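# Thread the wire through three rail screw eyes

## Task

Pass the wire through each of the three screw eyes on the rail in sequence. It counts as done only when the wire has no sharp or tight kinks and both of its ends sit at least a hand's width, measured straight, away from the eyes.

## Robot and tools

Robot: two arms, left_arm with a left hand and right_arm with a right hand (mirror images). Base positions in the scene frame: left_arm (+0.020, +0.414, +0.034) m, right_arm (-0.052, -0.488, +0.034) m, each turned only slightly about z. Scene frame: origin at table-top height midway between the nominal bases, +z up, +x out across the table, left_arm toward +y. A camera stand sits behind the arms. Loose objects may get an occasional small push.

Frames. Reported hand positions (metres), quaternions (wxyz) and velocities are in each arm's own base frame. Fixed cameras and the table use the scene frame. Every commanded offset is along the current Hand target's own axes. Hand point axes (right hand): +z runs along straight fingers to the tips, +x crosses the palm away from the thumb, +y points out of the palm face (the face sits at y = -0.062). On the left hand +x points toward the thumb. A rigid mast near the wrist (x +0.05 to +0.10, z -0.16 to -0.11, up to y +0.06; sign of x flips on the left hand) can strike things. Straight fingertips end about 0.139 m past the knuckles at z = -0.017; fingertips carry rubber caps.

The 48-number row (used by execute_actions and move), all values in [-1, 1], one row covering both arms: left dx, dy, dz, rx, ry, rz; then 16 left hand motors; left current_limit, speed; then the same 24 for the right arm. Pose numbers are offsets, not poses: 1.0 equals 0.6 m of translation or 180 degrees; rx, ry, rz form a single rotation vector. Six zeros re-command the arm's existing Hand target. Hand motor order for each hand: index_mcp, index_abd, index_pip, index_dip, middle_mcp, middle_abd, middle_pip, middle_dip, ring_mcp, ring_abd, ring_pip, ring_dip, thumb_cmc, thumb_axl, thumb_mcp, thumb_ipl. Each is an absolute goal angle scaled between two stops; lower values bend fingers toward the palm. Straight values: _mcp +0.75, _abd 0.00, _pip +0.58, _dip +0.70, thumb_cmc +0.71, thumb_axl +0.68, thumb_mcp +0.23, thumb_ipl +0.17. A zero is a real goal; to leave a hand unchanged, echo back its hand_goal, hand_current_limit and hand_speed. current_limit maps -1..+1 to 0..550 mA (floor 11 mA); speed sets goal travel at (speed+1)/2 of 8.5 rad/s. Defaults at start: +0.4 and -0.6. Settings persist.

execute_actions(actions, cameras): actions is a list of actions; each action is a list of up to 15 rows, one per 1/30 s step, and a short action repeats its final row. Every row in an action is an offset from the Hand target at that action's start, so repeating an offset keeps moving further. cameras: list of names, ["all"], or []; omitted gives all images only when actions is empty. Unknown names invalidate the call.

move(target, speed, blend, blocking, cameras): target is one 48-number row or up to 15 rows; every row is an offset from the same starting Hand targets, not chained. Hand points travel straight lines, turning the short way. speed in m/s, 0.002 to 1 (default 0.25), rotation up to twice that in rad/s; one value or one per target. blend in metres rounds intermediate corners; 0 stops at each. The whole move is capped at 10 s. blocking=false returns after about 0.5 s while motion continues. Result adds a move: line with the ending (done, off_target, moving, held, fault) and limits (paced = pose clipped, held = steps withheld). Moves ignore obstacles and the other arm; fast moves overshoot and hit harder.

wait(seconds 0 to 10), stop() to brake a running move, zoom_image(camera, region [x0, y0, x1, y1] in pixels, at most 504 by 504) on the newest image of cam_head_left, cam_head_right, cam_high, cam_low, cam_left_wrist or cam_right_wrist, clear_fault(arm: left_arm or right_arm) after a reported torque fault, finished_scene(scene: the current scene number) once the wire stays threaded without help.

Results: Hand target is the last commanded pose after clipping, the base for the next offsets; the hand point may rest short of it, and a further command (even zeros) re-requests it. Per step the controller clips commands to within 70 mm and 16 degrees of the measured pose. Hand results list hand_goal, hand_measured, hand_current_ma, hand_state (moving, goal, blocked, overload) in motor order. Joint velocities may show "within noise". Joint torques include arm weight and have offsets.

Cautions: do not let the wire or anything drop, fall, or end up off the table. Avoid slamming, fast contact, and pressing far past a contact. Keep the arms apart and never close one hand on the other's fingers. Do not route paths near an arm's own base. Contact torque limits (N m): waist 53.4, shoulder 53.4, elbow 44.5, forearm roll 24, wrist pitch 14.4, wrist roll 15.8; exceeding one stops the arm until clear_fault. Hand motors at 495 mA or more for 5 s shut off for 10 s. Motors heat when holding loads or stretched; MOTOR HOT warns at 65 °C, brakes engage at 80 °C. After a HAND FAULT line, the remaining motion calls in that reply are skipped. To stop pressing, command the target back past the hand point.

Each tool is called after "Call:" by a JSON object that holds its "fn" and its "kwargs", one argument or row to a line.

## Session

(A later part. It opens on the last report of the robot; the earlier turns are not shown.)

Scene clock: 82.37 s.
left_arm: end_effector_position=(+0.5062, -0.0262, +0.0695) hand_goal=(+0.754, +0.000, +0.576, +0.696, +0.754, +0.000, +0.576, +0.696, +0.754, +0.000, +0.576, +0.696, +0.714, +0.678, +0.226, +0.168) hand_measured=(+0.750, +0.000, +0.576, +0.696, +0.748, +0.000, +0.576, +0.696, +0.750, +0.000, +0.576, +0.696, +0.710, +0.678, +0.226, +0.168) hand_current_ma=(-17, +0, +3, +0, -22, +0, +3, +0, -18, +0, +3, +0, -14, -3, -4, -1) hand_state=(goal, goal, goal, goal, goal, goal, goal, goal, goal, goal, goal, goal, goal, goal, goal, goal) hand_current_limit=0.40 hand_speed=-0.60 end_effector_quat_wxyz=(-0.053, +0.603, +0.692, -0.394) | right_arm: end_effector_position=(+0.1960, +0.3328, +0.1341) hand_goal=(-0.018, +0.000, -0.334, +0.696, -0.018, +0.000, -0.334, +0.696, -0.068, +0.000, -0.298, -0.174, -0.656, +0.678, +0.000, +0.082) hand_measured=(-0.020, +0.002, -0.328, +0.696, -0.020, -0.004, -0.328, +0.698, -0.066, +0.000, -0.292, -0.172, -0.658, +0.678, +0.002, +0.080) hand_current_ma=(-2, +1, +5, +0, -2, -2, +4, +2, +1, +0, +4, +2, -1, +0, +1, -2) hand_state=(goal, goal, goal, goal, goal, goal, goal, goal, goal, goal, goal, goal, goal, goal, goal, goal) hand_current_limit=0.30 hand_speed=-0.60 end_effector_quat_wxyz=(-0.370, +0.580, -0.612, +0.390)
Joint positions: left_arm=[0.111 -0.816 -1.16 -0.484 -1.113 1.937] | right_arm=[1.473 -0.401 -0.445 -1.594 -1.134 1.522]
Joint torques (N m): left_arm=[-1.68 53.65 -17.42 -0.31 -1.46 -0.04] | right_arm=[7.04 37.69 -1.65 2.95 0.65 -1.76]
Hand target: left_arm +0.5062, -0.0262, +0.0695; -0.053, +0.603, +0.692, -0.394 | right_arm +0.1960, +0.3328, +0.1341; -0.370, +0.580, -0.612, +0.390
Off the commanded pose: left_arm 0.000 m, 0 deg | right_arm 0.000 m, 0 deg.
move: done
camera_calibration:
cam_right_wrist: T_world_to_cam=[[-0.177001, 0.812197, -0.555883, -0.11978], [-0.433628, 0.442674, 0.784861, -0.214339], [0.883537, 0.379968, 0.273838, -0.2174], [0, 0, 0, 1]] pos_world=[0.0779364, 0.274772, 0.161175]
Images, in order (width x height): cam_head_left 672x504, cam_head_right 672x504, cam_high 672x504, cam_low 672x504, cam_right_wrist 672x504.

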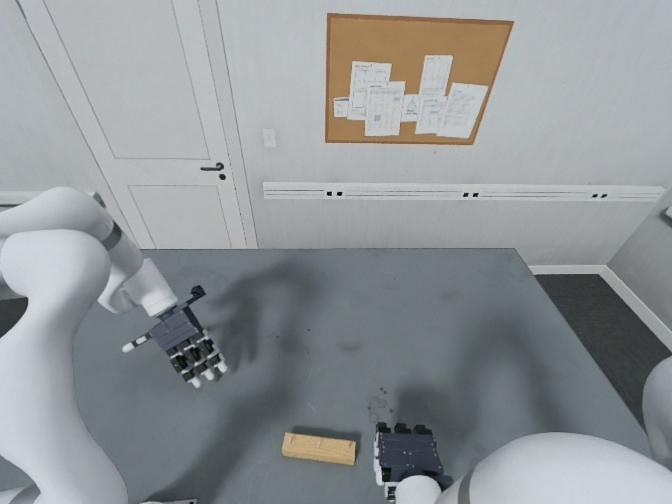

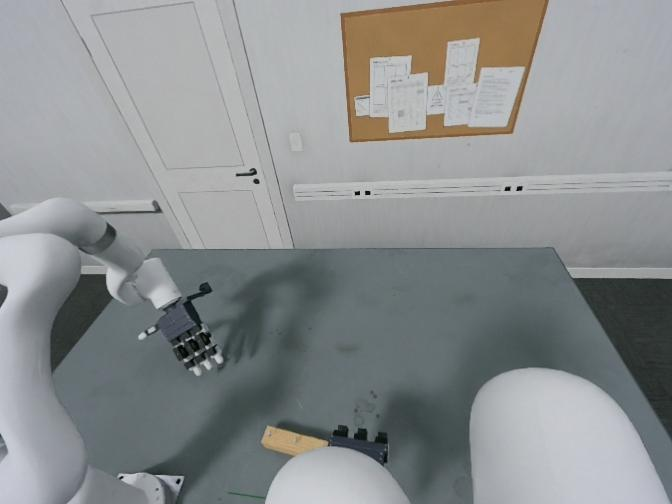

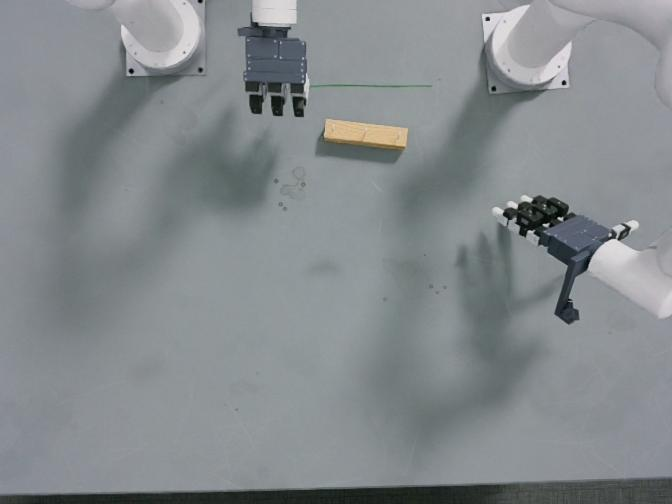

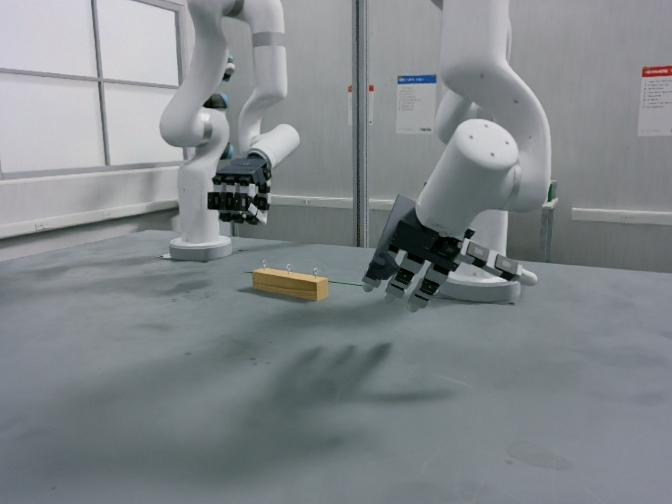

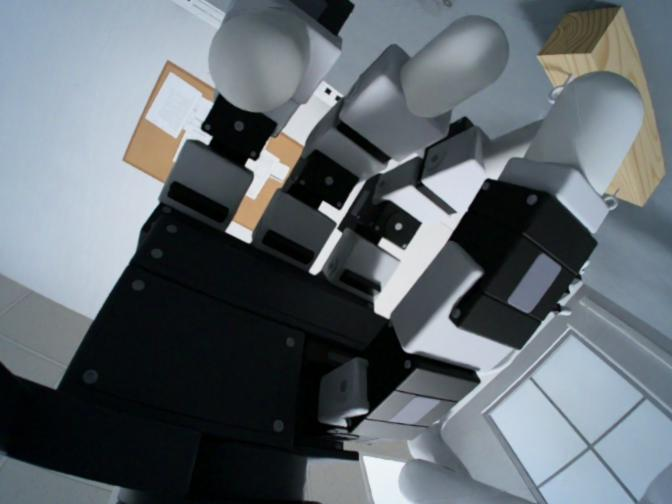

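Call:
{"fn": "move", "kwargs": {
  "target": [
    [-0.3413,-0.535,-0.0462,0,0,0,0.754,0,0.576,0.696,0.754,0,0.576,0.696,0.754,0,0.576,0.696,0.714,0.678,0.226,0.168,0.4,-0.6,0.2327,-0.1283,-0.0405,0,0,0,-0.018,0,-0.334,0.696,-0.018,0,-0.334,0.696,-0.068,0,-0.299,-0.174,-0.657,0.677,0,0.081,0.3,-0.6]
  ],
  "cameras": ["all"],
  "speed": 0.2
}}

Scene clock: 89.13 s.
left_arm: end_effector_position=(+0.3218, -0.1802, +0.3662) hand_goal=(+0.754, +0.000, +0.576, +0.696, +0.754, +0.000, +0.576, +0.696, +0.754, +0.000, +0.576, +0.696, +0.714, +0.678, +0.226, +0.168) hand_measured=(+0.750, +0.000, +0.576, +0.696, +0.748, +0.000, +0.576, +0.696, +0.748, +0.000, +0.576, +0.696, +0.710, +0.678, +0.226, +0.168) hand_current_ma=(-21, +0, +3, +0, -28, +0, +3, +0, -22, +0, +3, +0, -18, -3, -4, -1) hand_state=(goal, goal, goal, goal, goal, goal, goal, goal, goal, goal, goal, goal, goal, goal, goal, goal) hand_current_limit=0.40 hand_speed=-0.60 end_effector_quat_wxyz=(-0.053, +0.603, +0.692, -0.394) | right_arm: end_effector_position=(+0.1989, +0.1929, +0.2142) hand_goal=(-0.018, +0.000, -0.334, +0.696, -0.018, +0.000, -0.334, +0.696, -0.068, +0.000, -0.298, -0.174, -0.656, +0.678, +0.000, +0.082) hand_measured=(-0.020, +0.002, -0.328, +0.696, -0.020, -0.004, -0.328, +0.698, -0.066, +0.000, -0.292, -0.172, -0.658, +0.678, +0.002, +0.080) hand_current_ma=(-2, +1, +5, +0, -2, -2, +4, +2, +1, +0, +4, +2, -1, +0, +1, -2) hand_state=(goal, goal, goal, goal, goal, goal, goal, goal, goal, goal, goal, goal, goal, goal, goal, goal) hand_current_limit=0.30 hand_speed=-0.60 end_effector_quat_wxyz=(-0.370, +0.580, -0.612, +0.390)
Joint positions: left_arm=[-0.234 0.062 -0.771 -0.646 -1.422 1.497] | right_arm=[1.382 0.237 -0.076 -1.555 -1.116 1.223]
Joint torques (N m): left_arm=[-15.4 37.83 -31.03 -2.91 -3.62 -1.18] | right_arm=[-5.4 19.46 -8.41 2.98 0.62 -1.58]
Hand target: left_arm +0.3219, -0.1802, +0.3662; -0.053, +0.603, +0.692, -0.394 | right_arm +0.1989, +0.1929, +0.2142; -0.370, +0.580, -0.612, +0.390
Off the commanded pose: left_arm 0.000 m, 0 deg | right_arm 0.000 m, 0 deg.
move: done
camera_calibration:
cam_left_wrist: T_world_to_cam=[[-0.239153, -0.717763, 0.653928, -0.32403], [-0.158949, 0.693326, 0.702876, -0.129886], [-0.957884, 0.0641532, -0.279899, 0.552444], [0, 0, 0, 1]] pos_world=[0.431039, -0.177964, 0.457814]
cam_right_wrist: T_world_to_cam=[[-0.177036, 0.812234, -0.555819, 0.0389493], [-0.433614, 0.442608, 0.784906, -0.213978], [0.883537, 0.379967, 0.273838, -0.188701], [0, 0, 0, 1]] pos_world=[0.0808364, 0.134773, 0.241275]

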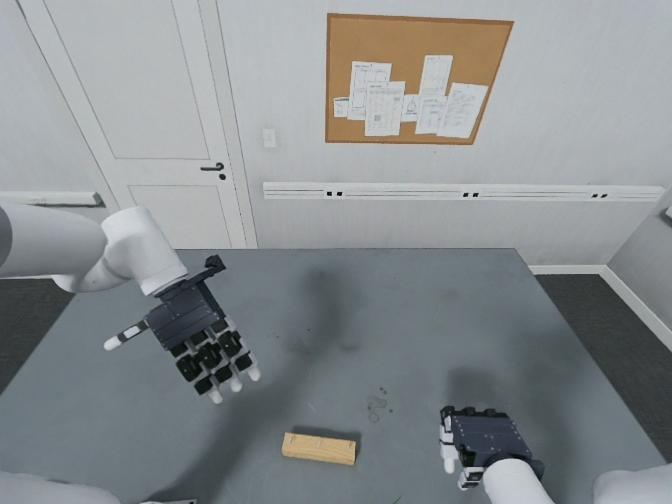

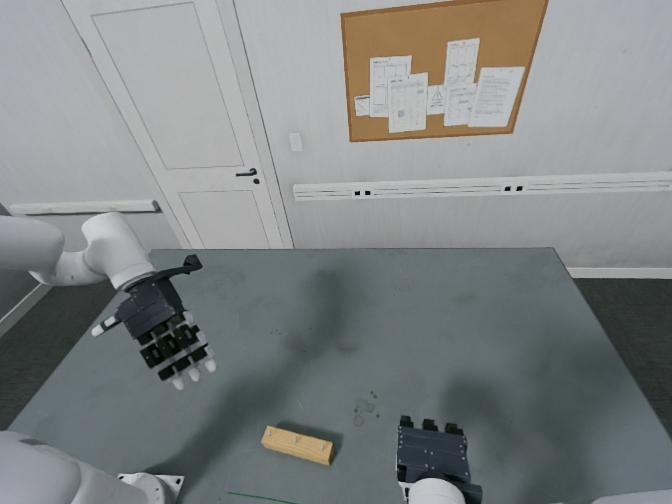

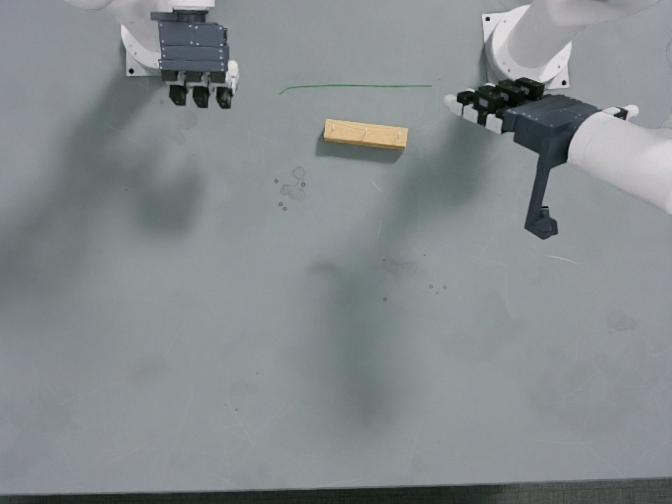

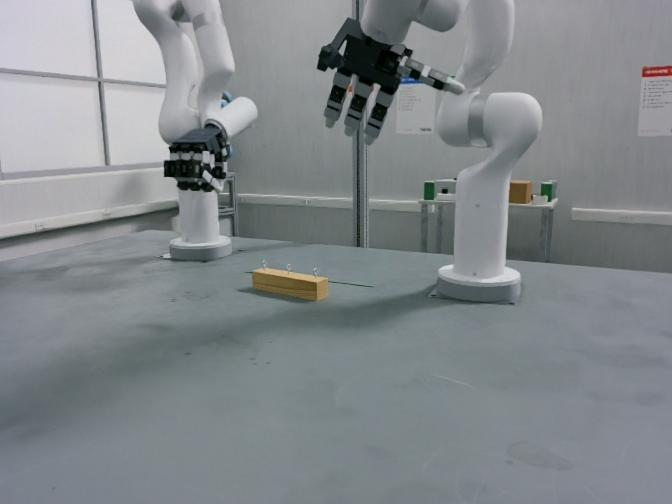

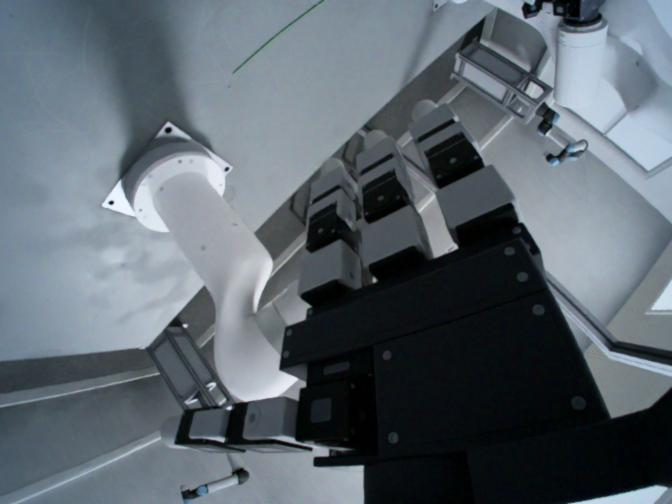

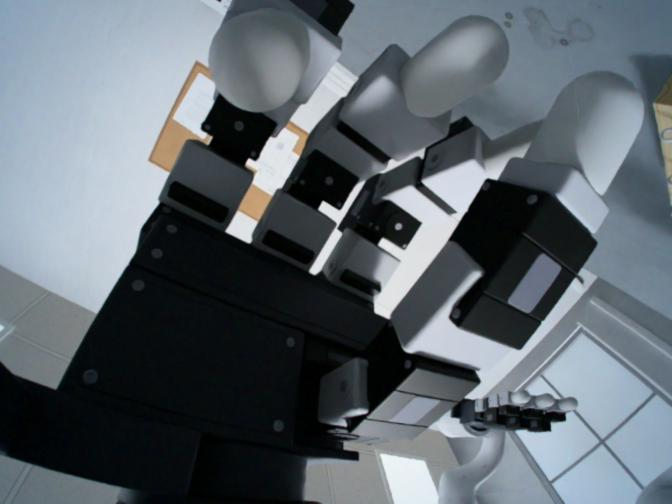

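Call:
{"fn": "zoom_image", "kwargs": {
  "camera": "cam_high",
  "region": [260, 60, 450, 160]
}}

Call:
{"fn": "zoom_image", "kwargs": {
  "camera": "cam_low",
  "region": [235, 240, 395, 310]
}}

Scaled by 2.653 from the camera's 672x504 image, which has a finer 960x720 frame.

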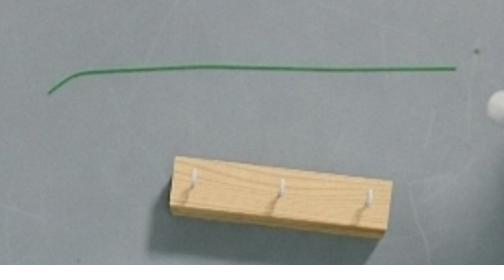

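Scaled by 3.150 from the camera's 672x504 image, which has a finer 960x720 frame.

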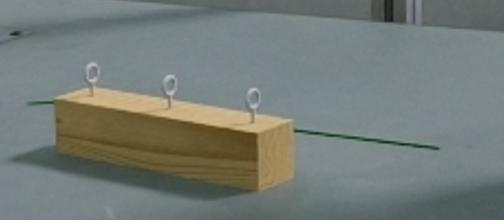

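Call:
{"fn": "move", "kwargs": {
  "target": [-0.0,0,0,-0.138,-0.6521,-0.5298,-0.018,0,-0.334,0.696,-0.018,0,-0.334,0.696,-0.068,0,-0.299,-0.174,-0.571,0.677,0.73,0.168,0.3,-0.6,0,0,0,0,0,0,-0.018,0,-0.334,0.696,-0.018,0,-0.334,0.696,-0.068,0,-0.299,-0.174,-0.657,0.677,0,0.081,0.3,-0.6],
  "cameras": ["all"],
  "speed": 0.25
}}

Scene clock: 97.07 s.
left_arm: end_effector_position=(+0.3219, -0.1802, +0.3662) hand_goal=(-0.018, +0.000, -0.334, +0.696, -0.018, +0.000, -0.334, +0.696, -0.068, +0.000, -0.298, -0.174, -0.570, +0.678, +0.730, +0.168) hand_measured=(-0.016, +0.000, -0.326, +0.696, -0.016, +0.000, -0.326, +0.696, -0.066, +0.000, -0.290, -0.170, -0.568, +0.678, +0.720, +0.168) hand_current_ma=(+7, +0, +30, +0, +9, +0, +30, +0, +9, +0, +29, +14, +7, -3, -51, -1) hand_state=(goal, goal, goal, goal, goal, goal, goal, goal, goal, goal, goal, goal, goal, goal, goal, goal) hand_current_limit=0.30 hand_speed=-0.60 end_effector_quat_wxyz=(+0.360, -0.565, +0.626, -0.399) | right_arm: end_effector_position=(+0.1989, +0.1929, +0.2142) hand_goal=(-0.018, +0.000, -0.334, +0.696, -0.018, +0.000, -0.334, +0.696, -0.068, +0.000, -0.298, -0.174, -0.656, +0.678, +0.000, +0.082) hand_measured=(-0.020, +0.002, -0.328, +0.696, -0.020, -0.004, -0.328, +0.698, -0.066, +0.000, -0.292, -0.172, -0.658, +0.678, +0.002, +0.080) hand_current_ma=(-2, +1, +5, +0, -2, -2, +4, +2, +1, +0, +4, +2, -1, +0, +1, -2) hand_state=(goal, goal, goal, goal, goal, goal, goal, goal, goal, goal, goal, goal, goal, goal, goal, goal) hand_current_limit=0.30 hand_speed=-0.60 end_effector_quat_wxyz=(-0.370, +0.580, -0.612, +0.390)
Joint positions: left_arm=[-0.716 0.566 -0.311 -4.433 -0.573 2.525] | right_arm=[1.382 0.237 -0.076 -1.555 -1.116 1.223]
Joint torques (N m): left_arm=[-14.4 -15.31 -34.41 -2.63 -3.49 1.06] | right_arm=[-6.15 20.76 -8.55 2.93 0.78 -1.61]
Hand target: left_arm +0.3219, -0.1802, +0.3662; +0.360, -0.565, +0.626, -0.399 | right_arm +0.1989, +0.1929, +0.2142; -0.370, +0.580, -0.612, +0.390
Off the commanded pose: left_arm 0.000 m, 0 deg | right_arm 0.000 m, 0 deg.
move: done
camera_calibration:
cam_left_wrist: T_world_to_cam=[[0.347772, 0.795607, 0.496048, -0.182478], [-0.450145, -0.322419, 0.832716, -0.266741], [0.82245, -0.512889, 0.24601, -0.317119], [0, 0, 0, 1]] pos_world=[0.204203, -0.103468, 0.390652]
cam_right_wrist: T_world_to_cam=[[-0.177036, 0.812234, -0.555819, 0.0389493], [-0.433614, 0.442608, 0.784906, -0.213978], [0.883537, 0.379967, 0.273838, -0.188701], [0, 0, 0, 1]] pos_world=[0.0808364, 0.134773, 0.241275]

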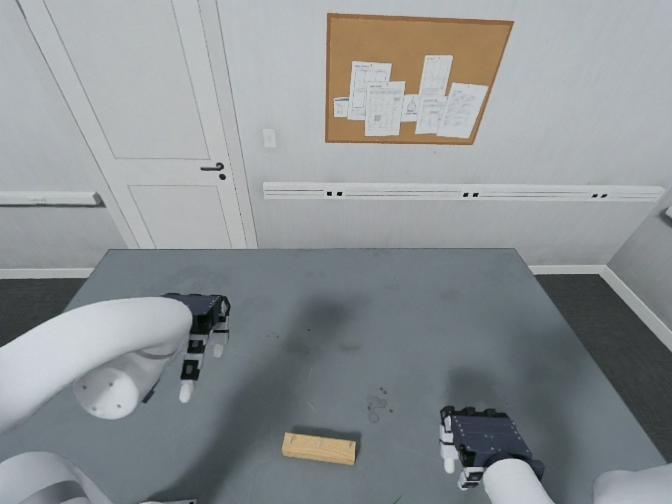

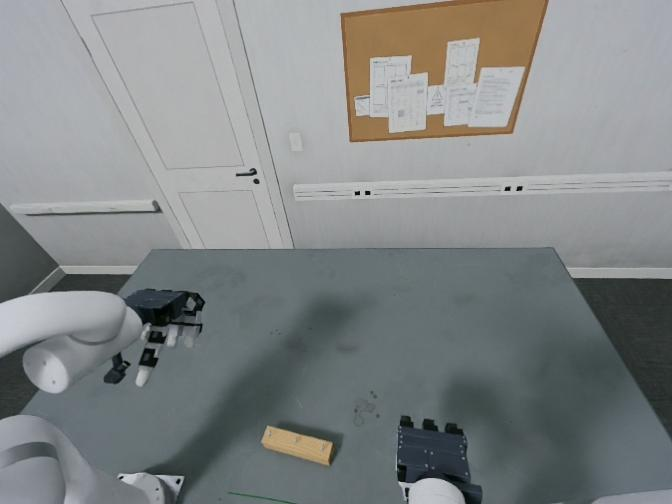

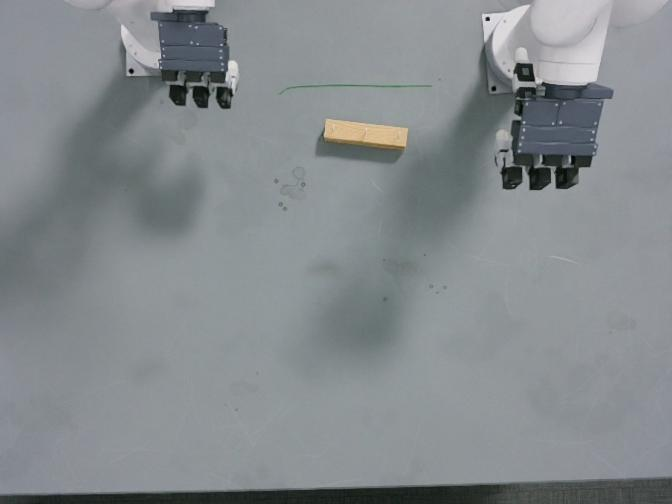

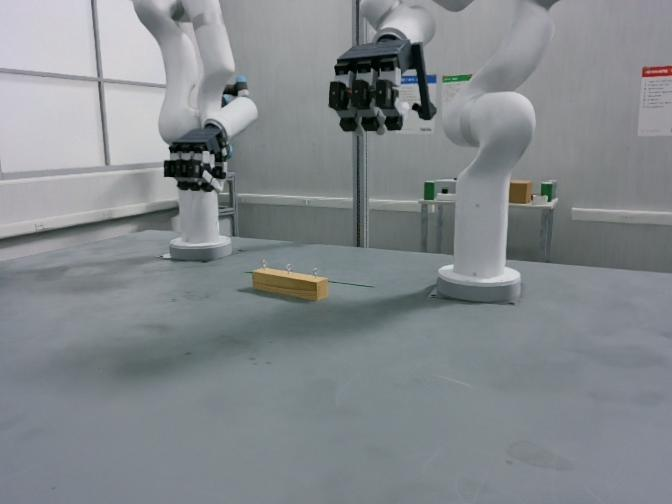

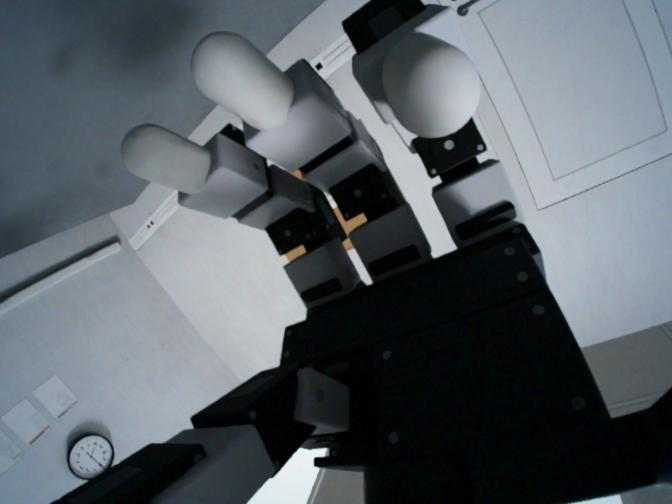

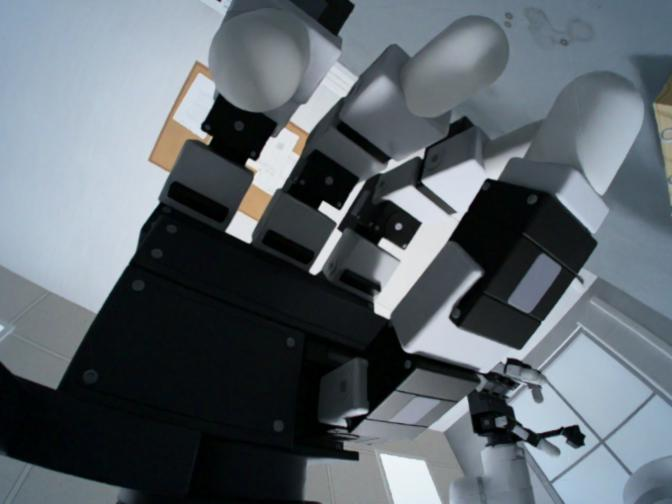

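Call:
{"fn": "move", "kwargs": {
  "target": [0.5218,0.6094,-0.123,0,0,0,-0.018,0,-0.334,0.696,-0.018,0,-0.334,0.696,-0.068,0,-0.299,-0.174,-0.571,0.677,0.73,0.168,0.3,-0.6,0,0,0,0,0,0,-0.018,0,-0.334,0.696,-0.018,0,-0.334,0.696,-0.068,0,-0.299,-0.174,-0.657,0.677,0,0.081,0.3,-0.6],
  "cameras": ["all"],
  "speed": 0.2
}}

Scene clock: 100.63 s.
left_arm: end_effector_position=(+0.0693, -0.4687, +0.0660) hand_goal=(-0.018, +0.000, -0.334, +0.696, -0.018, +0.000, -0.334, +0.696, -0.068, +0.000, -0.298, -0.174, -0.570, +0.678, +0.730, +0.168) hand_measured=(-0.016, +0.000, -0.326, +0.696, -0.016, +0.000, -0.326, +0.696, -0.066, +0.000, -0.290, -0.170, -0.568, +0.678, +0.720, +0.168) hand_current_ma=(+6, +0, +30, +0, +8, +0, +30, +0, +9, +0, +29, +14, +7, -3, -51, -1) hand_state=(goal, goal, goal, goal, goal, goal, goal, goal, goal, goal, goal, goal, goal, goal, goal, goal) hand_current_limit=0.30 hand_speed=-0.60 end_effector_quat_wxyz=(+0.360, -0.565, +0.626, -0.399) | right_arm: end_effector_position=(+0.1989, +0.1929, +0.2142) hand_goal=(-0.018, +0.000, -0.334, +0.696, -0.018, +0.000, -0.334, +0.696, -0.068, +0.000, -0.298, -0.174, -0.656, +0.678, +0.000, +0.082) hand_measured=(-0.020, +0.002, -0.328, +0.696, -0.020, -0.004, -0.328, +0.698, -0.066, +0.000, -0.292, -0.172, -0.658, +0.678, +0.002, +0.080) hand_current_ma=(-2, +1, +5, +0, -2, -2, +4, +2, +1, +0, +4, +2, -1, +0, +1, -2) hand_state=(goal, goal, goal, goal, goal, goal, goal, goal, goal, goal, goal, goal, goal, goal, goal, goal) hand_current_limit=0.30 hand_speed=-0.60 end_effector_quat_wxyz=(-0.370, +0.580, -0.612, +0.390)
Joint positions: left_arm=[-1.78 -0.74 -0.801 -4.845 -1.142 1.637] | right_arm=[1.382 0.237 -0.076 -1.555 -1.116 1.223]
Joint torques (N m): left_arm=[-15.02 28.41 -22.12 -3.28 -4.21 0.97] | right_arm=[-6.12 21.03 -8.39 2.89 0.69 -1.63]
Hand target: left_arm +0.0693, -0.4687, +0.0660; +0.360, -0.565, +0.626, -0.399 | right_arm +0.1989, +0.1929, +0.2142; -0.370, +0.580, -0.612, +0.390
Off the commanded pose: left_arm 0.000 m, 0 deg | right_arm 0.000 m, 0 deg.
move: done
camera_calibration:
cam_left_wrist: T_world_to_cam=[[0.347782, 0.795701, 0.495891, 0.283867], [-0.450059, -0.322306, 0.832806, -0.223445], [0.822493, -0.512815, 0.246021, -0.183454], [0, 0, 0, 1]] pos_world=[-0.0483973, -0.391969, 0.0904522]
cam_right_wrist: T_world_to_cam=[[-0.177036, 0.812234, -0.555819, 0.0389493], [-0.433614, 0.442608, 0.784906, -0.213978], [0.883537, 0.379967, 0.273838, -0.188701], [0, 0, 0, 1]] pos_world=[0.0808364, 0.134773, 0.241275]

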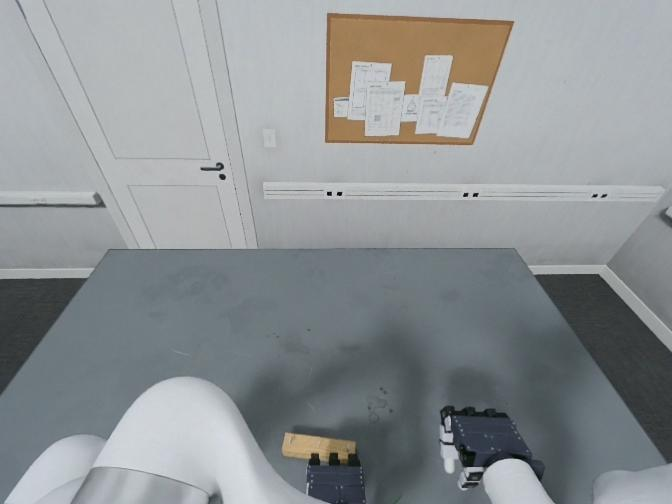

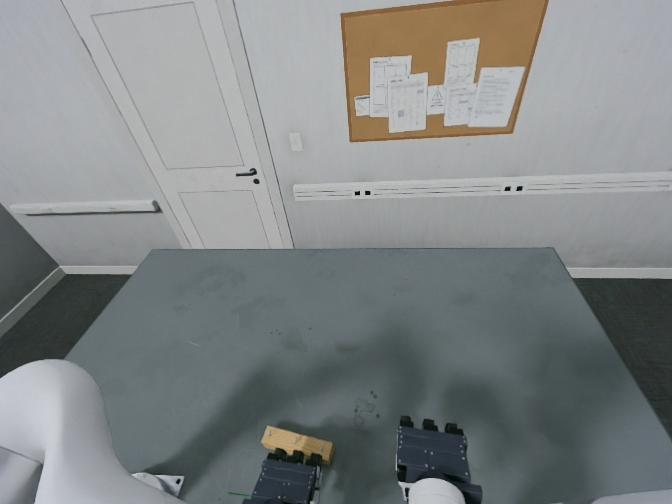

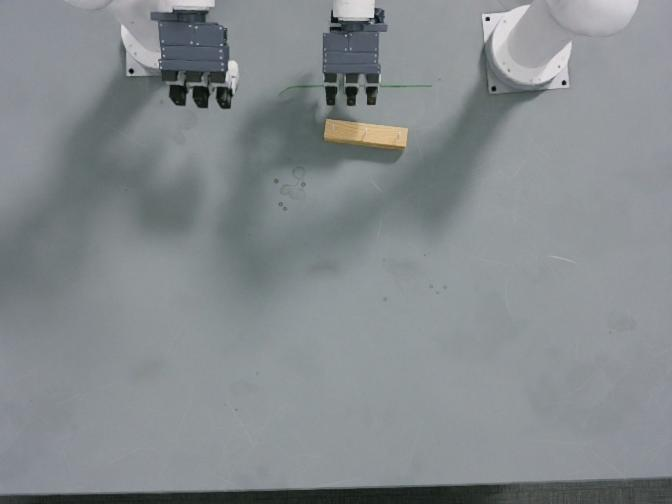

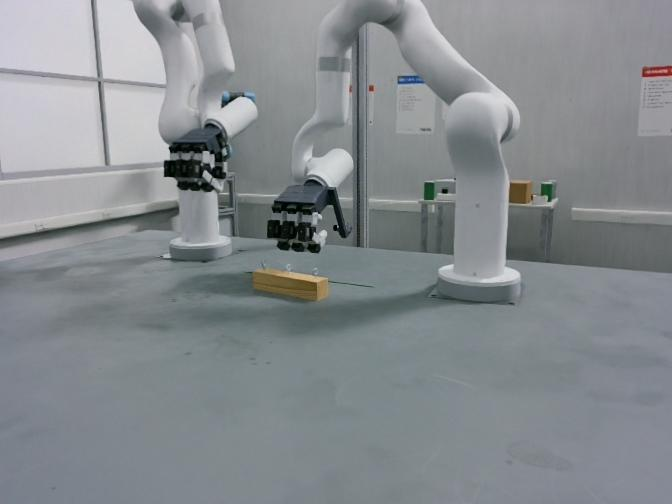

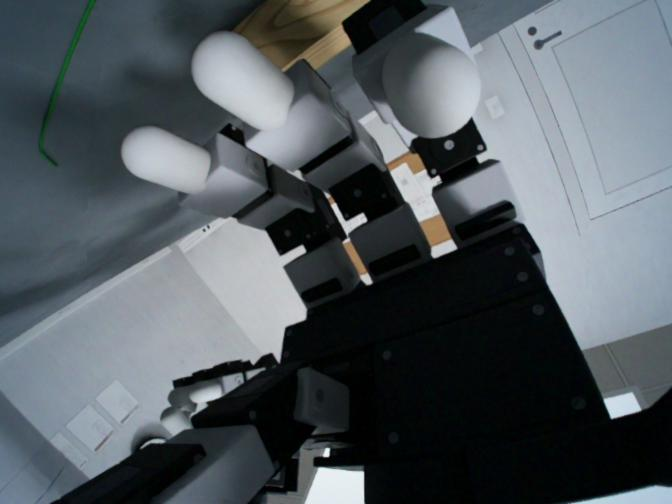

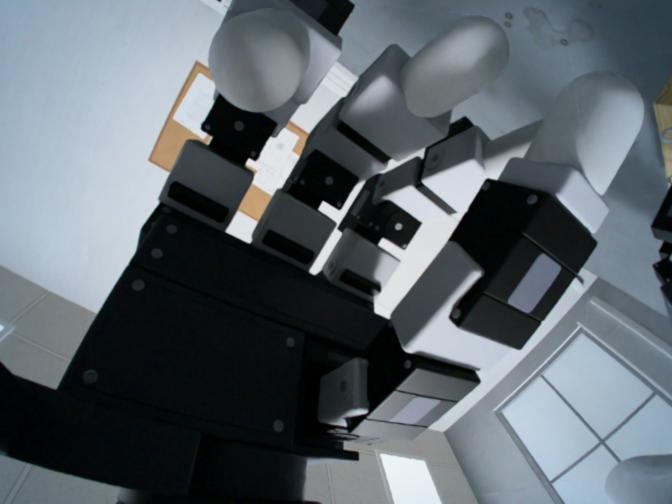

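Call:
{"fn": "move", "kwargs": {
  "target": [-0.0015,0.0848,0.055,0,0,0,-0.018,0,-0.334,0.696,-0.018,0,-0.334,0.696,-0.068,0,-0.299,-0.174,-0.571,0.677,0.73,0.168,0.3,-0.6,0,0,0,0,0,0,-0.018,0,-0.334,0.696,-0.018,0,-0.334,0.696,-0.068,0,-0.299,-0.174,-0.657,0.677,0,0.081,0.3,-0.6],
  "cameras": ["cam_left_wrist","cam_high"],
  "speed": 0.1
}}

Call:
{"fn": "zoom_image", "kwargs": {
  "camera": "cam_left_wrist",
  "region": [0, 0, 300, 250]
}}

Scene clock: 104.00 s.
left_arm: end_effector_position=(+0.0777, -0.4687, +0.0060) hand_goal=(-0.018, +0.000, -0.334, +0.696, -0.018, +0.000, -0.334, +0.696, -0.068, +0.000, -0.298, -0.174, -0.570, +0.678, +0.730, +0.168) hand_measured=(-0.016, +0.000, -0.326, +0.696, -0.016, +0.000, -0.326, +0.696, -0.066, +0.000, -0.292, -0.170, -0.568, +0.678, +0.720, +0.168) hand_current_ma=(+6, +0, +30, +0, +8, +0, +30, +0, +9, +0, +29, +14, +7, -3, -50, -1) hand_state=(goal, goal, goal, goal, goal, goal, goal, goal, goal, goal, goal, goal, goal, goal, goal, goal) hand_current_limit=0.30 hand_speed=-0.60 end_effector_quat_wxyz=(+0.360, -0.565, +0.626, -0.399) | right_arm: end_effector_position=(+0.1989, +0.1929, +0.2142) hand_goal=(-0.018, +0.000, -0.334, +0.696, -0.018, +0.000, -0.334, +0.696, -0.068, +0.000, -0.298, -0.174, -0.656, +0.678, +0.000, +0.082) hand_measured=(-0.020, +0.002, -0.328, +0.696, -0.020, -0.004, -0.328, +0.698, -0.066, +0.000, -0.292, -0.172, -0.658, +0.678, +0.002, +0.080) hand_current_ma=(-2, +1, +5, +0, -2, -2, +4, +2, +1, +0, +4, +2, -1, +0, +1, -2) hand_state=(goal, goal, goal, goal, goal, goal, goal, goal, goal, goal, goal, goal, goal, goal, goal, goal) hand_current_limit=0.30 hand_speed=-0.60 end_effector_quat_wxyz=(-0.370, +0.580, -0.612, +0.390)
Joint positions: left_arm=[-1.761 -0.896 -0.855 -4.78 -1.132 1.526] | right_arm=[1.382 0.237 -0.076 -1.555 -1.116 1.223]
Joint torques (N m): left_arm=[13.25 31.83 -20.67 1.96 1.07 -1.09] | right_arm=[-4.78 21.04 -8.12 2.78 0.85 -1.53]
Hand target: left_arm +0.0777, -0.4687, +0.0059; +0.360, -0.565, +0.626, -0.399 | right_arm +0.1989, +0.1929, +0.2142; -0.370, +0.580, -0.612, +0.390
Off the commanded pose: left_arm 0.000 m, 0 deg | right_arm 0.000 m, 0 deg.
move: done
camera_calibration:
cam_left_wrist: T_world_to_cam=[[0.347847, 0.79566, 0.495911, 0.310734], [-0.450086, -0.322289, 0.832798, -0.169607], [0.822451, -0.512888, 0.246008, -0.175607], [0, 0, 0, 1]] pos_world=[-0.0399971, -0.391968, 0.0303523]
Images, in order (width x height): cam_high 672x504, cam_left_wrist 672x504.

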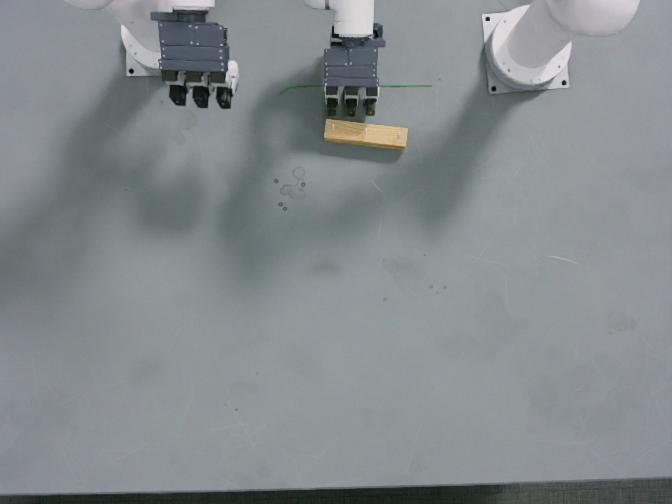

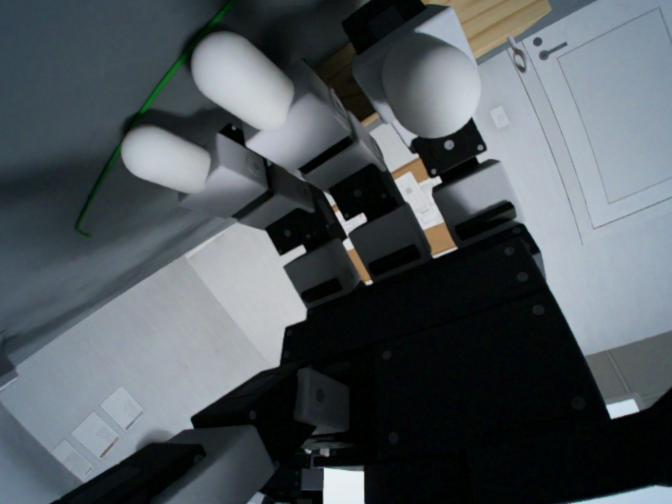

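Scaled by 1.680 from the camera's 672x504 image, which has a finer 960x720 frame.

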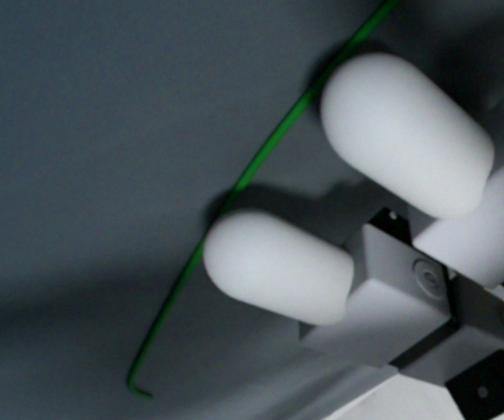

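Call:
{"fn": "move", "kwargs": {
  "target": [-0.0022,0.0018,0.0237,0,0,0,-0.018,0,-0.334,0.696,-0.018,0,-0.334,0.696,-0.068,0,-0.299,-0.174,-0.571,0.677,0.73,0.168,0.3,-0.6,0,0,0,0,0,0,-0.018,0,-0.334,0.696,-0.018,0,-0.334,0.696,-0.068,0,-0.299,-0.174,-0.657,0.677,0,0.081,0.3,-0.6],
  "cameras": ["cam_left_wrist"],
  "speed": 0.05
}}

Call:
{"fn": "zoom_image", "kwargs": {
  "camera": "cam_left_wrist",
  "region": [0, 0, 300, 250]
}}

Scene clock: 105.90 s.
left_arm: end_effector_position=(+0.0901, -0.4686, -0.0011) hand_goal=(-0.018, +0.000, -0.334, +0.696, -0.018, +0.000, -0.334, +0.696, -0.068, +0.000, -0.298, -0.174, -0.570, +0.678, +0.730, +0.168) hand_measured=(-0.016, +0.000, -0.326, +0.696, -0.016, +0.000, -0.326, +0.696, -0.066, +0.000, -0.292, -0.170, -0.568, +0.678, +0.720, +0.168) hand_current_ma=(+6, +0, +30, +0, +8, +0, +30, +0, +9, +0, +29, +14, +7, -3, -50, -1) hand_state=(goal, goal, goal, goal, goal, goal, goal, goal, goal, goal, goal, goal, goal, goal, goal, goal) hand_current_limit=0.30 hand_speed=-0.60 end_effector_quat_wxyz=(+0.360, -0.565, +0.627, -0.399) | right_arm: end_effector_position=(+0.1989, +0.1929, +0.2142) hand_goal=(-0.018, +0.000, -0.334, +0.696, -0.018, +0.000, -0.334, +0.696, -0.068, +0.000, -0.298, -0.174, -0.656, +0.678, +0.000, +0.082) hand_measured=(-0.020, +0.002, -0.328, +0.696, -0.020, -0.004, -0.328, +0.698, -0.066, +0.000, -0.292, -0.172, -0.658, +0.678, +0.002, +0.080) hand_current_ma=(-2, +1, +5, +0, -2, -2, +4, +2, +1, +0, +4, +2, -1, +0, +1, -2) hand_state=(goal, goal, goal, goal, goal, goal, goal, goal, goal, goal, goal, goal, goal, goal, goal, goal) hand_current_limit=0.30 hand_speed=-0.60 end_effector_quat_wxyz=(-0.370, +0.580, -0.612, +0.390)
Joint positions: left_arm=[-1.733 -0.913 -0.857 -4.745 -1.132 1.51] | right_arm=[1.382 0.237 -0.076 -1.555 -1.116 1.223]
Joint torques (N m): left_arm=[14.24 32.3 -20.15 2.08 -4.08 -1.06] | right_arm=[-5.3 20.28 -8.23 2.76 0.77 -1.51]
Hand target: left_arm +0.0902, -0.4687, -0.0011; +0.360, -0.565, +0.626, -0.399 | right_arm +0.1989, +0.1929, +0.2142; -0.370, +0.580, -0.612, +0.390
Off the commanded pose: left_arm 0.000 m, 0 deg | right_arm 0.000 m, 0 deg.
move: done
camera_calibration:
cam_left_wrist: T_world_to_cam=[[0.347958, 0.795614, 0.495906, 0.309877], [-0.449829, -0.32241, 0.83289, -0.15824], [0.822544, -0.512884, 0.245705, -0.184072], [0, 0, 0, 1]] pos_world=[-0.0275973, -0.391968, 0.0233542]
Images, in order (width x height): cam_left_wrist 672x504.

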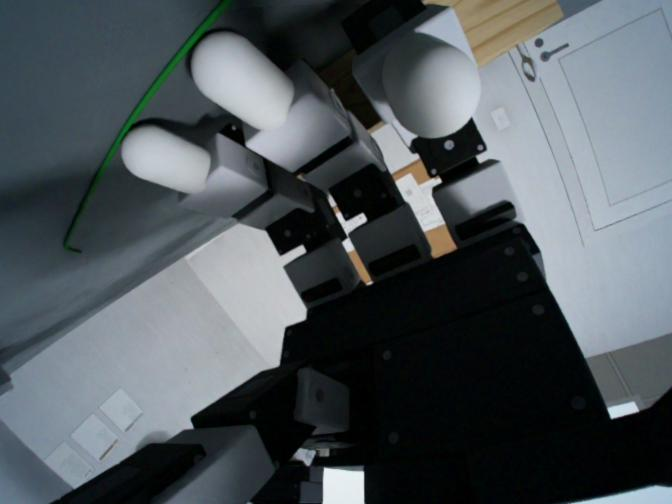

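Scaled by 1.680 from the camera's 672x504 image, which has a finer 960x720 frame.

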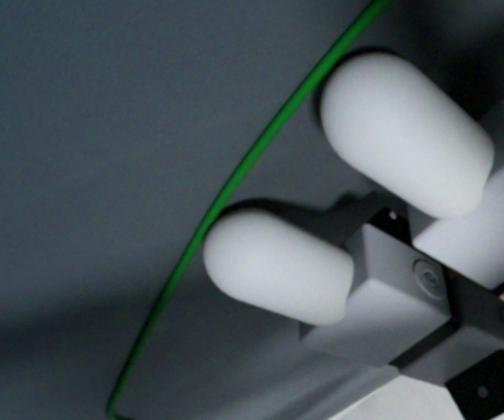

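Call:
{"fn": "move", "kwargs": {
  "target": [-0.0003,0.0009,0.0041,0,0,0,-0.018,0,-0.334,0.696,-0.018,0,-0.334,0.696,-0.068,0,-0.299,-0.174,-0.571,0.677,0.73,0.168,0.3,-0.6,0,0,0,0,0,0,-0.018,0,-0.334,0.696,-0.018,0,-0.334,0.696,-0.068,0,-0.299,-0.174,-0.657,0.677,0,0.081,0.3,-0.6],
  "speed": 0.03
}}

Call:
{"fn": "move", "kwargs": {
  "target": [0,0.0015,0.0007,0,0,0,-0.018,0,-0.334,0.696,-0.018,0,-0.334,0.696,-0.068,0,-0.299,-0.174,-0.571,0.677,0.73,0.168,0.3,-0.6,0,0,0,0,0,0,-0.018,0,-0.334,0.696,-0.018,0,-0.334,0.696,-0.068,0,-0.299,-0.174,-0.657,0.677,0,0.081,0.3,-0.6],
  "speed": 0.02
}}

Call:
{"fn": "move", "kwargs": {
  "target": [0,0.0015,0.0007,0,0,0,-0.018,0,-0.334,0.696,-0.018,0,-0.334,0.696,-0.068,0,-0.299,-0.174,-0.571,0.677,0.73,0.168,0.3,-0.6,0,0,0,0,0,0,-0.018,0,-0.334,0.696,-0.018,0,-0.334,0.696,-0.068,0,-0.299,-0.174,-0.657,0.677,0,0.081,0.3,-0.6],
  "speed": 0.02,
  "cameras": ["cam_left_wrist"]
}}

Call:
{"fn": "zoom_image", "kwargs": {
  "camera": "cam_left_wrist",
  "region": [0, 0, 300, 250]
}}

Scene clock: 107.43 s.
left_arm: end_effector_position=(+0.0922, -0.4687, -0.0026) hand_goal=(-0.018, +0.000, -0.334, +0.696, -0.018, +0.000, -0.334, +0.696, -0.068, +0.000, -0.298, -0.174, -0.570, +0.678, +0.730, +0.168) hand_measured=(-0.020, +0.000, -0.332, +0.696, -0.018, +0.000, -0.330, +0.696, -0.066, +0.000, -0.292, -0.170, -0.568, +0.678, +0.720, +0.168) hand_current_ma=(-7, +0, +4, +0, +0, +0, +13, +0, +9, +0, +29, +14, +7, -3, -50, -1) hand_state=(goal, goal, goal, goal, goal, goal, goal, goal, goal, goal, goal, goal, goal, goal, goal, goal) hand_current_limit=0.30 hand_speed=-0.60 end_effector_quat_wxyz=(+0.360, -0.565, +0.626, -0.399) | right_arm: end_effector_position=(+0.1989, +0.1929, +0.2142) hand_goal=(-0.018, +0.000, -0.334, +0.696, -0.018, +0.000, -0.334, +0.696, -0.068, +0.000, -0.298, -0.174, -0.656, +0.678, +0.000, +0.082) hand_measured=(-0.020, +0.002, -0.328, +0.696, -0.020, -0.004, -0.328, +0.698, -0.066, +0.000, -0.292, -0.172, -0.658, +0.678, +0.002, +0.080) hand_current_ma=(-2, +1, +5, +0, -2, -2, +4, +2, +1, +0, +4, +2, -1, +0, +1, -2) hand_state=(goal, goal, goal, goal, goal, goal, goal, goal, goal, goal, goal, goal, goal, goal, goal, goal) hand_current_limit=0.30 hand_speed=-0.60 end_effector_quat_wxyz=(-0.370, +0.580, -0.612, +0.390)
Joint positions: left_arm=[-1.728 -0.916 -0.858 -4.739 -1.132 1.507] | right_arm=[1.382 0.237 -0.076 -1.555 -1.116 1.223]
Joint torques (N m): left_arm=[11.92 32.2 -19.18 1.7 -4.12 -1.1] | right_arm=[-5.17 21.1 -8.22 2.6 0.71 -1.58]
Hand target: left_arm +0.0922, -0.4687, -0.0026; +0.360, -0.565, +0.626, -0.399 | right_arm +0.1989, +0.1929, +0.2142; -0.370, +0.580, -0.612, +0.390
Off the commanded pose: left_arm 0.000 m, 0 deg | right_arm 0.000 m, 0 deg.
move: done

Scene clock: 108.13 s.
left_arm: end_effector_position=(+0.0923, -0.4687, -0.0036) hand_goal=(-0.018, +0.000, -0.334, +0.696, -0.018, +0.000, -0.334, +0.696, -0.068, +0.000, -0.298, -0.174, -0.570, +0.678, +0.730, +0.168) hand_measured=(-0.016, +0.000, -0.344, +0.694, -0.014, +0.000, -0.342, +0.694, -0.066, +0.000, -0.292, -0.170, -0.568, +0.678, +0.720, +0.168) hand_current_ma=(+8, +0, -42, -11, +16, +0, -35, -7, +9, +0, +29, +14, +7, -3, -50, -1) hand_state=(goal, goal, goal, goal, goal, goal, goal, goal, goal, goal, goal, goal, goal, goal, goal, goal) hand_current_limit=0.30 hand_speed=-0.60 end_effector_quat_wxyz=(+0.360, -0.565, +0.626, -0.399) | right_arm: end_effector_position=(+0.1989, +0.1929, +0.2142) hand_goal=(-0.018, +0.000, -0.334, +0.696, -0.018, +0.000, -0.334, +0.696, -0.068, +0.000, -0.298, -0.174, -0.656, +0.678, +0.000, +0.082) hand_measured=(-0.020, +0.002, -0.328, +0.696, -0.020, -0.004, -0.328, +0.698, -0.066, +0.000, -0.292, -0.172, -0.658, +0.678, +0.002, +0.080) hand_current_ma=(-2, +1, +5, +0, -2, -2, +4, +2, +1, +0, +4, +2, -1, +0, +1, -2) hand_state=(goal, goal, goal, goal, goal, goal, goal, goal, goal, goal, goal, goal, goal, goal, goal, goal) hand_current_limit=0.30 hand_speed=-0.60 end_effector_quat_wxyz=(-0.370, +0.580, -0.612, +0.390)
Joint positions: left_arm=[-1.728 -0.919 -0.86 -4.738 -1.133 1.505] | right_arm=[1.382 0.237 -0.076 -1.555 -1.116 1.223]
Joint torques (N m): left_arm=[8.67 27.13 -19.26 2.53 -1.83 -0.99] | right_arm=[-4.96 21.09 -8.7 2.55 0.82 -1.49]
Hand target: left_arm +0.0922, -0.4687, -0.0036; +0.360, -0.565, +0.626, -0.399 | right_arm +0.1989, +0.1929, +0.2142; -0.370, +0.580, -0.612, +0.390
Off the commanded pose: left_arm 0.000 m, 0 deg | right_arm 0.000 m, 0 deg.
move: done

Scene clock: 108.83 s.
left_arm: end_effector_position=(+0.0923, -0.4687, -0.0045) hand_goal=(-0.018, +0.000, -0.334, +0.696, -0.018, +0.000, -0.334, +0.696, -0.068, +0.000, -0.298, -0.174, -0.570, +0.678, +0.730, +0.168) hand_measured=(-0.010, +0.000, -0.356, +0.688, -0.008, +0.000, -0.356, +0.690, -0.066, +0.000, -0.292, -0.170, -0.568, +0.678, +0.720, +0.168) hand_current_ma=(+37, +0, -102, -34, +47, +0, -96, -27, +9, +0, +29, +14, +7, -3, -50, -1) hand_state=(goal, goal, blocked, goal, goal, goal, blocked, goal, goal, goal, goal, goal, goal, goal, goal, goal) hand_current_limit=0.30 hand_speed=-0.60 end_effector_quat_wxyz=(+0.360, -0.565, +0.626, -0.399) | right_arm: end_effector_position=(+0.1989, +0.1929, +0.2142) hand_goal=(-0.018, +0.000, -0.334, +0.696, -0.018, +0.000, -0.334, +0.696, -0.068, +0.000, -0.298, -0.174, -0.656, +0.678, +0.000, +0.082) hand_measured=(-0.020, +0.002, -0.328, +0.696, -0.020, -0.004, -0.328, +0.698, -0.066, +0.000, -0.292, -0.172, -0.658, +0.678, +0.002, +0.080) hand_current_ma=(-2, +1, +5, +0, -2, -2, +4, +2, +1, +0, +4, +2, -1, +0, +1, -2) hand_state=(goal, goal, goal, goal, goal, goal, goal, goal, goal, goal, goal, goal, goal, goal, goal, goal) hand_current_limit=0.30 hand_speed=-0.60 end_effector_quat_wxyz=(-0.370, +0.580, -0.612, +0.390)
Joint positions: left_arm=[-1.728 -0.922 -0.861 -4.737 -1.133 1.504] | right_arm=[1.382 0.237 -0.076 -1.555 -1.116 1.223]
Joint torques (N m): left_arm=[4.1 26.39 -18.26 2.45 1.23 -0.76] | right_arm=[-5.06 20.06 -8.53 2.61 0.73 -1.57]
Hand target: left_arm +0.0922, -0.4687, -0.0046; +0.360, -0.565, +0.626, -0.399 | right_arm +0.1989, +0.1929, +0.2142; -0.370, +0.580, -0.612, +0.390
Off the commanded pose: left_arm 0.000 m, 0 deg | right_arm 0.000 m, 0 deg.
move: done
camera_calibration:
cam_left_wrist: T_world_to_cam=[[0.347751, 0.795647, 0.495998, 0.310854], [-0.450197, -0.322341, 0.832718, -0.154312], [0.82243, -0.512876, 0.246104, -0.185029], [0, 0, 0, 1]] pos_world=[-0.0253971, -0.391968, 0.0198516]
Images, in order (width x height): cam_left_wrist 672x504.

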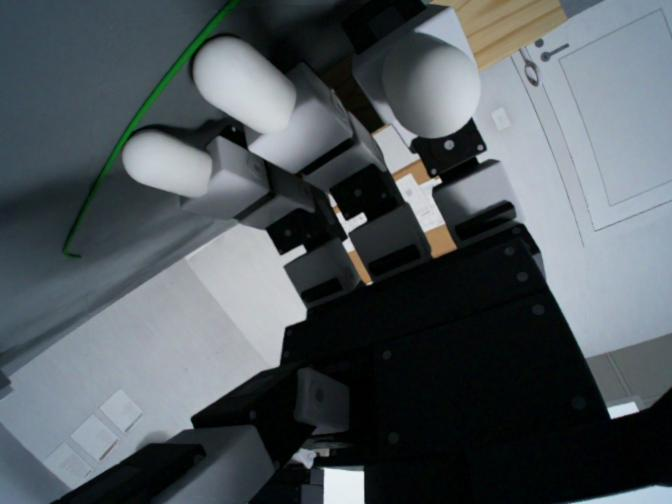

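Scaled by 1.680 from the camera's 672x504 image, which has a finer 960x720 frame.

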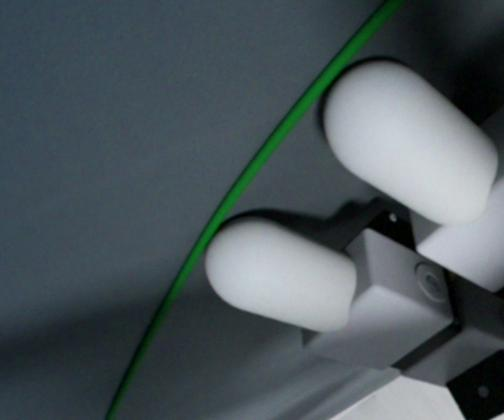

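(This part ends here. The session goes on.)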